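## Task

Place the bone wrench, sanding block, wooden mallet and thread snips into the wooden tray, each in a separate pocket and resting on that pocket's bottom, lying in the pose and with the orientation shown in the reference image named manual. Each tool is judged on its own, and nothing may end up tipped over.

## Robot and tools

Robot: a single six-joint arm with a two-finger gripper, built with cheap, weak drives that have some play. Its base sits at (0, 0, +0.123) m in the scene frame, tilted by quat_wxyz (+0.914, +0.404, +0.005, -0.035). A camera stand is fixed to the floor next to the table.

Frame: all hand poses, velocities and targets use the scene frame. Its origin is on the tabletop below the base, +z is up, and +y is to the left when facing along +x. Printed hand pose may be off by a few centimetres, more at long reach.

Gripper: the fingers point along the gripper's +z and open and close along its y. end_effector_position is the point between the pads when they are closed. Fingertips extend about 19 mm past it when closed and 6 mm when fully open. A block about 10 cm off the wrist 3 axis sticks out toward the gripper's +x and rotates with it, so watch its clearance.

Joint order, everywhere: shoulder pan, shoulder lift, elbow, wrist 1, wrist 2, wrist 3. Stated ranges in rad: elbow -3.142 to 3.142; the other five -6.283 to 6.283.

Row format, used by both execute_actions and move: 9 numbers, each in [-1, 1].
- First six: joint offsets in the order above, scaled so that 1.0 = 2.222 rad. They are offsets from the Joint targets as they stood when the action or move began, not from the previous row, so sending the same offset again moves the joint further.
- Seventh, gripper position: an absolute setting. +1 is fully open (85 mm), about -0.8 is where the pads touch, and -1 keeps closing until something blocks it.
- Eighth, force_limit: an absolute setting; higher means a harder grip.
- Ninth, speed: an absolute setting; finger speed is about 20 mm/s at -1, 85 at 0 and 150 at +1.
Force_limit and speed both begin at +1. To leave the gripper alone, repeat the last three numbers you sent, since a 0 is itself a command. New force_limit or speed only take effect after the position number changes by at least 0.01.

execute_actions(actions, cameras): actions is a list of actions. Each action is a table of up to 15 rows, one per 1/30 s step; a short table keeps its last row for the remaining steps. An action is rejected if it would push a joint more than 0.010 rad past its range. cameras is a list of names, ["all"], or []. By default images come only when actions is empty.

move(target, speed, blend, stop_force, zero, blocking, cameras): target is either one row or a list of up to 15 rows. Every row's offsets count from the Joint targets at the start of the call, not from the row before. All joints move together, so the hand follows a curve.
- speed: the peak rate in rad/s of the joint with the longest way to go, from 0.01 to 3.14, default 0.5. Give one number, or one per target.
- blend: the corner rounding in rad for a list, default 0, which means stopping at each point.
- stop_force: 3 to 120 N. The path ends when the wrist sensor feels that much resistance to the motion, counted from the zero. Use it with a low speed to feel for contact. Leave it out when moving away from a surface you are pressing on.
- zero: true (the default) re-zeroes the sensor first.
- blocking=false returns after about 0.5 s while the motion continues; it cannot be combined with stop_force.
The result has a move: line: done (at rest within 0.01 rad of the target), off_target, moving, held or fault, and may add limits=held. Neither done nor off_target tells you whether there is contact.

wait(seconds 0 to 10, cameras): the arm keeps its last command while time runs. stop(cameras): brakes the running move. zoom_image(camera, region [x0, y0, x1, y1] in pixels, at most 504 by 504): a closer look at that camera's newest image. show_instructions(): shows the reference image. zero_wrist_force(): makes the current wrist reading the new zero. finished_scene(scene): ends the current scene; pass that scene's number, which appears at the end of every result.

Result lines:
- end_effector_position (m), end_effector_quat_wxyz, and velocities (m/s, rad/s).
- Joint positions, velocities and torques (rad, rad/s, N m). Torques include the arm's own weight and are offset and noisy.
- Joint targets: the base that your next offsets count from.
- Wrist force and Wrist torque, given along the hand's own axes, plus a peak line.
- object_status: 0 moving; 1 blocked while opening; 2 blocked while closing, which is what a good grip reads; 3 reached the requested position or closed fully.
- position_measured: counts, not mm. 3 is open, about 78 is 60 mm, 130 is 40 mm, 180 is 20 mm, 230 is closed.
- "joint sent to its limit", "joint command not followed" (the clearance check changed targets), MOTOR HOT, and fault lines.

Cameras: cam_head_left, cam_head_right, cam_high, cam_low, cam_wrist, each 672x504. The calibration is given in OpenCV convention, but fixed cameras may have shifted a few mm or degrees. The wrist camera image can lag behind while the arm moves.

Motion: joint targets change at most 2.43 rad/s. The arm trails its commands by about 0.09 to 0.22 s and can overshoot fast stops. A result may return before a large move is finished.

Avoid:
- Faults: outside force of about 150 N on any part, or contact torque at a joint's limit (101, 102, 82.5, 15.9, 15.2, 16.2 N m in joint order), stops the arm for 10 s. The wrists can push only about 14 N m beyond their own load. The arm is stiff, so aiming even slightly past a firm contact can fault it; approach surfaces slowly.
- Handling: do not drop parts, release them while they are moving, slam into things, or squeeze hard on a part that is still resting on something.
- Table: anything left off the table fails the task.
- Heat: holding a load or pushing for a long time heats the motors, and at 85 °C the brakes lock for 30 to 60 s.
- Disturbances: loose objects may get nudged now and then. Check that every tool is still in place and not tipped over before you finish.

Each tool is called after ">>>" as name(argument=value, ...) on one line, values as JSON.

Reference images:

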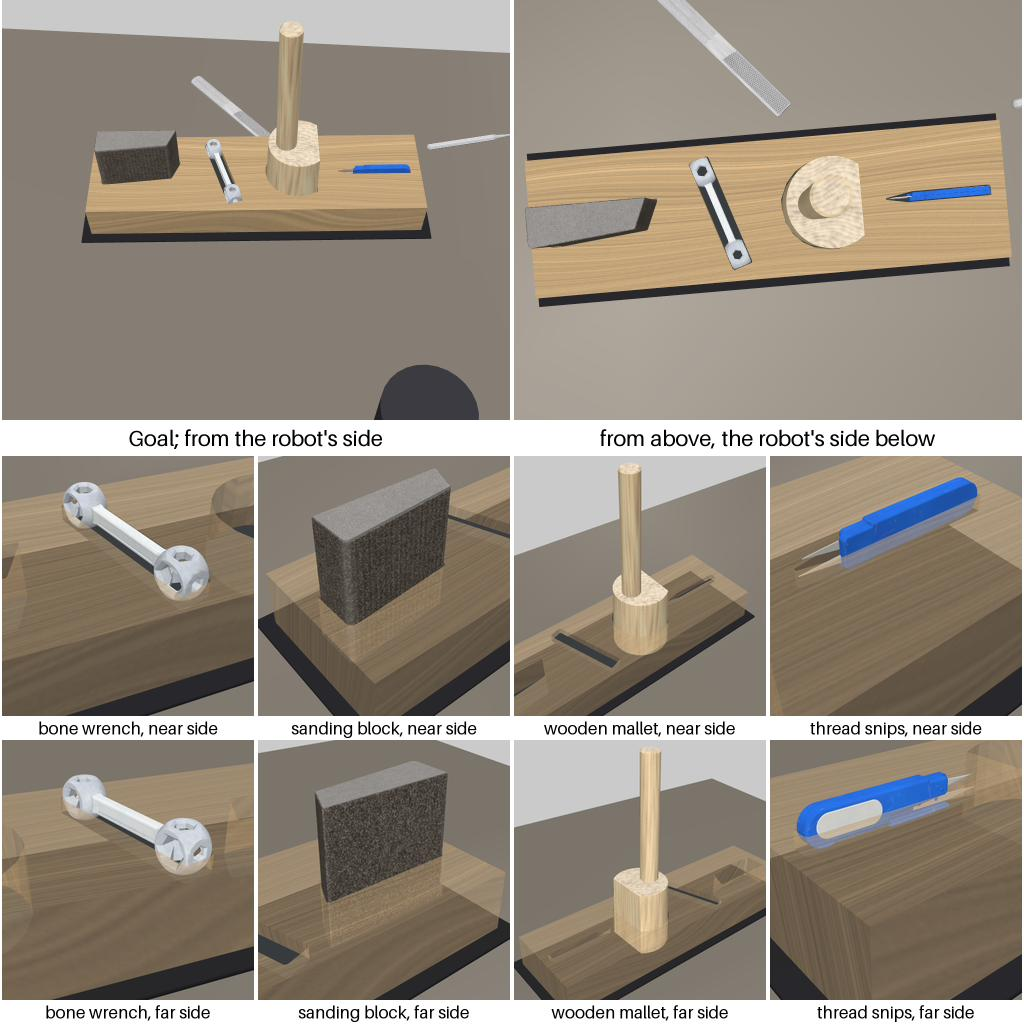

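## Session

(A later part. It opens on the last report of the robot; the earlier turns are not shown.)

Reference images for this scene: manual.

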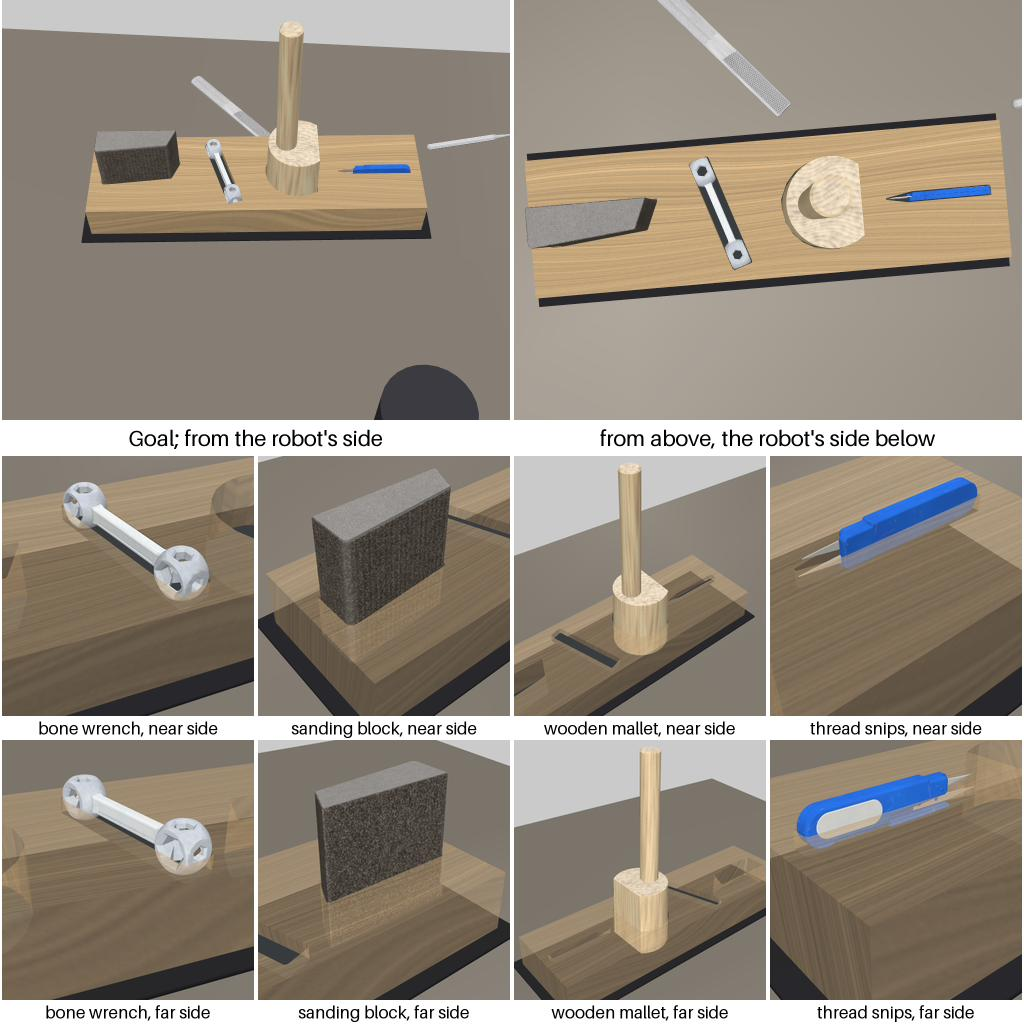

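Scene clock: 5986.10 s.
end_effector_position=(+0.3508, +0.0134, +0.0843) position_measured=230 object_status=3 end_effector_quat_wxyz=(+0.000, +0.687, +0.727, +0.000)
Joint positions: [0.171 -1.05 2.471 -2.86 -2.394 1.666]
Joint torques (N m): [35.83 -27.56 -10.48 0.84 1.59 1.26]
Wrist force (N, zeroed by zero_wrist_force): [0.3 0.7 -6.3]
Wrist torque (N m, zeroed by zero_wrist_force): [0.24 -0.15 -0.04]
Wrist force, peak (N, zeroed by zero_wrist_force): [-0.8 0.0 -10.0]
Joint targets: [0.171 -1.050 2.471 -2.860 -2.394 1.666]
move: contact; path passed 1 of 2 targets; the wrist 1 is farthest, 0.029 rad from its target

>>> move(target=[[0.00909, -0.01422, -0.00419, 0.02772, 0.00099, 0.01341, -1, -1, -1], [0.03015, -0.08011, -0.06256, 0.17372, 0.0045, 0.03375, -1, -1, -1], [0.08281, -0.27858, -0.20117, 0.56346, 0.01845, -0.44914, -1, -1, -1]], speed=[0.1, 0.4, 0.6], blend=[0.01, 0.1, 0], cameras=["cam_high", "cam_low"])

>>> zoom_image(camera="cam_high", region=[305, 225, 385, 315])

>>> zoom_image(camera="cam_low", region=[340, 215, 420, 255])

Scene clock: 6005.87 s.
end_effector_position=(+0.3578, -0.1481, +0.3348) position_measured=230 object_status=3 end_effector_quat_wxyz=(+0.000, +0.129, +0.992, +0.001)
Joint positions: [0.355 -1.669 2.024 -1.609 -2.353 0.668]
Joint torques (N m): [1.74 -4.31 -5.08 -2.2 -1.22 -1.05]
Wrist force (N, zeroed by zero_wrist_force): [0.0 1.3 3.4]
Wrist torque (N m, zeroed by zero_wrist_force): [0.22 -0.07 0.01]
Wrist force, peak (N, zeroed by zero_wrist_force): [0.1 0.5 -6.6]
Joint targets: [0.355 -1.669 2.024 -1.608 -2.353 0.668]
move: done
Images, in order (width x height): cam_high 672x504, cam_low 672x504.

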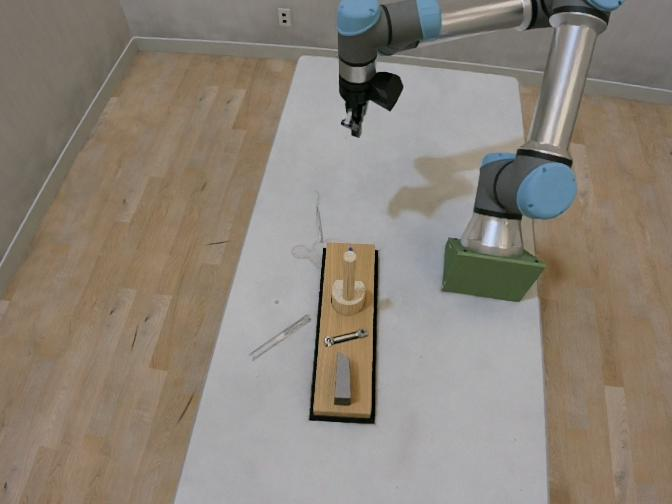

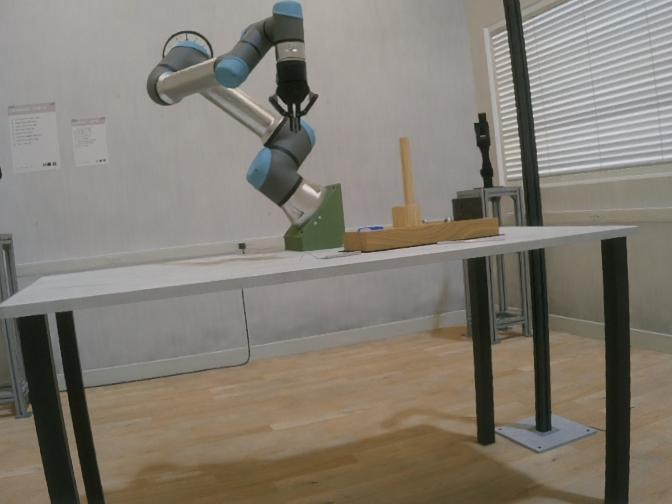

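Scaled by 5.600 from the camera's 672x504 image, which has a finer 960x720 frame.

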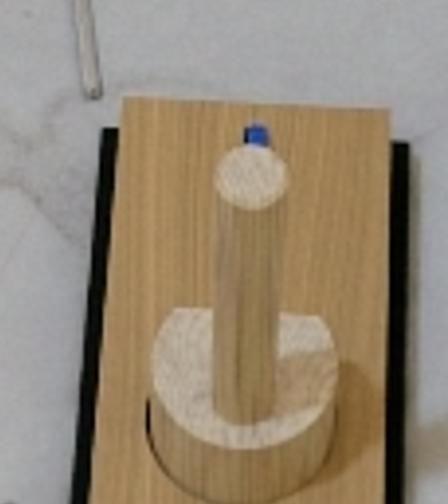

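Scaled by 6.300 from the camera's 672x504 image, which has a finer 960x720 frame.

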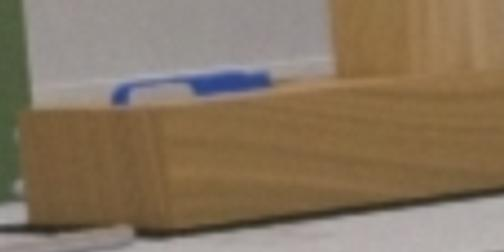

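>>> zoom_image(camera="cam_high", region=[305, 315, 385, 425])

>>> zoom_image(camera="cam_low", region=[380, 180, 510, 255])

Scaled by 4.582 from the camera's 672x504 image, which has a finer 960x720 frame.

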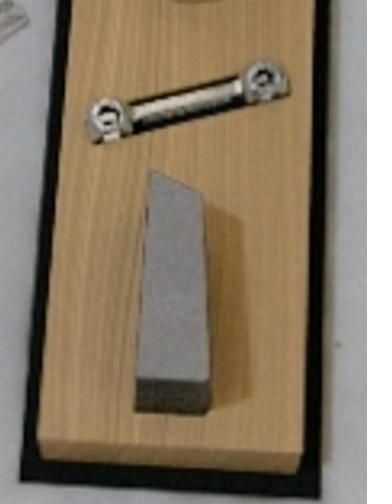

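Scaled by 3.877 from the camera's 672x504 image, which has a finer 960x720 frame.

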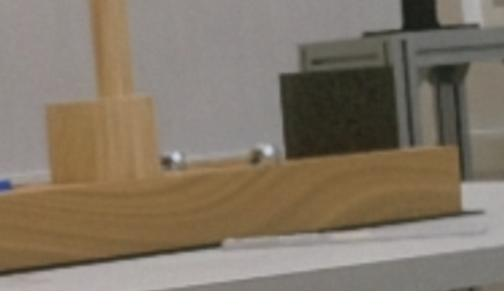

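>>> finished_scene(scene=2)

The scene is finished: the task was done.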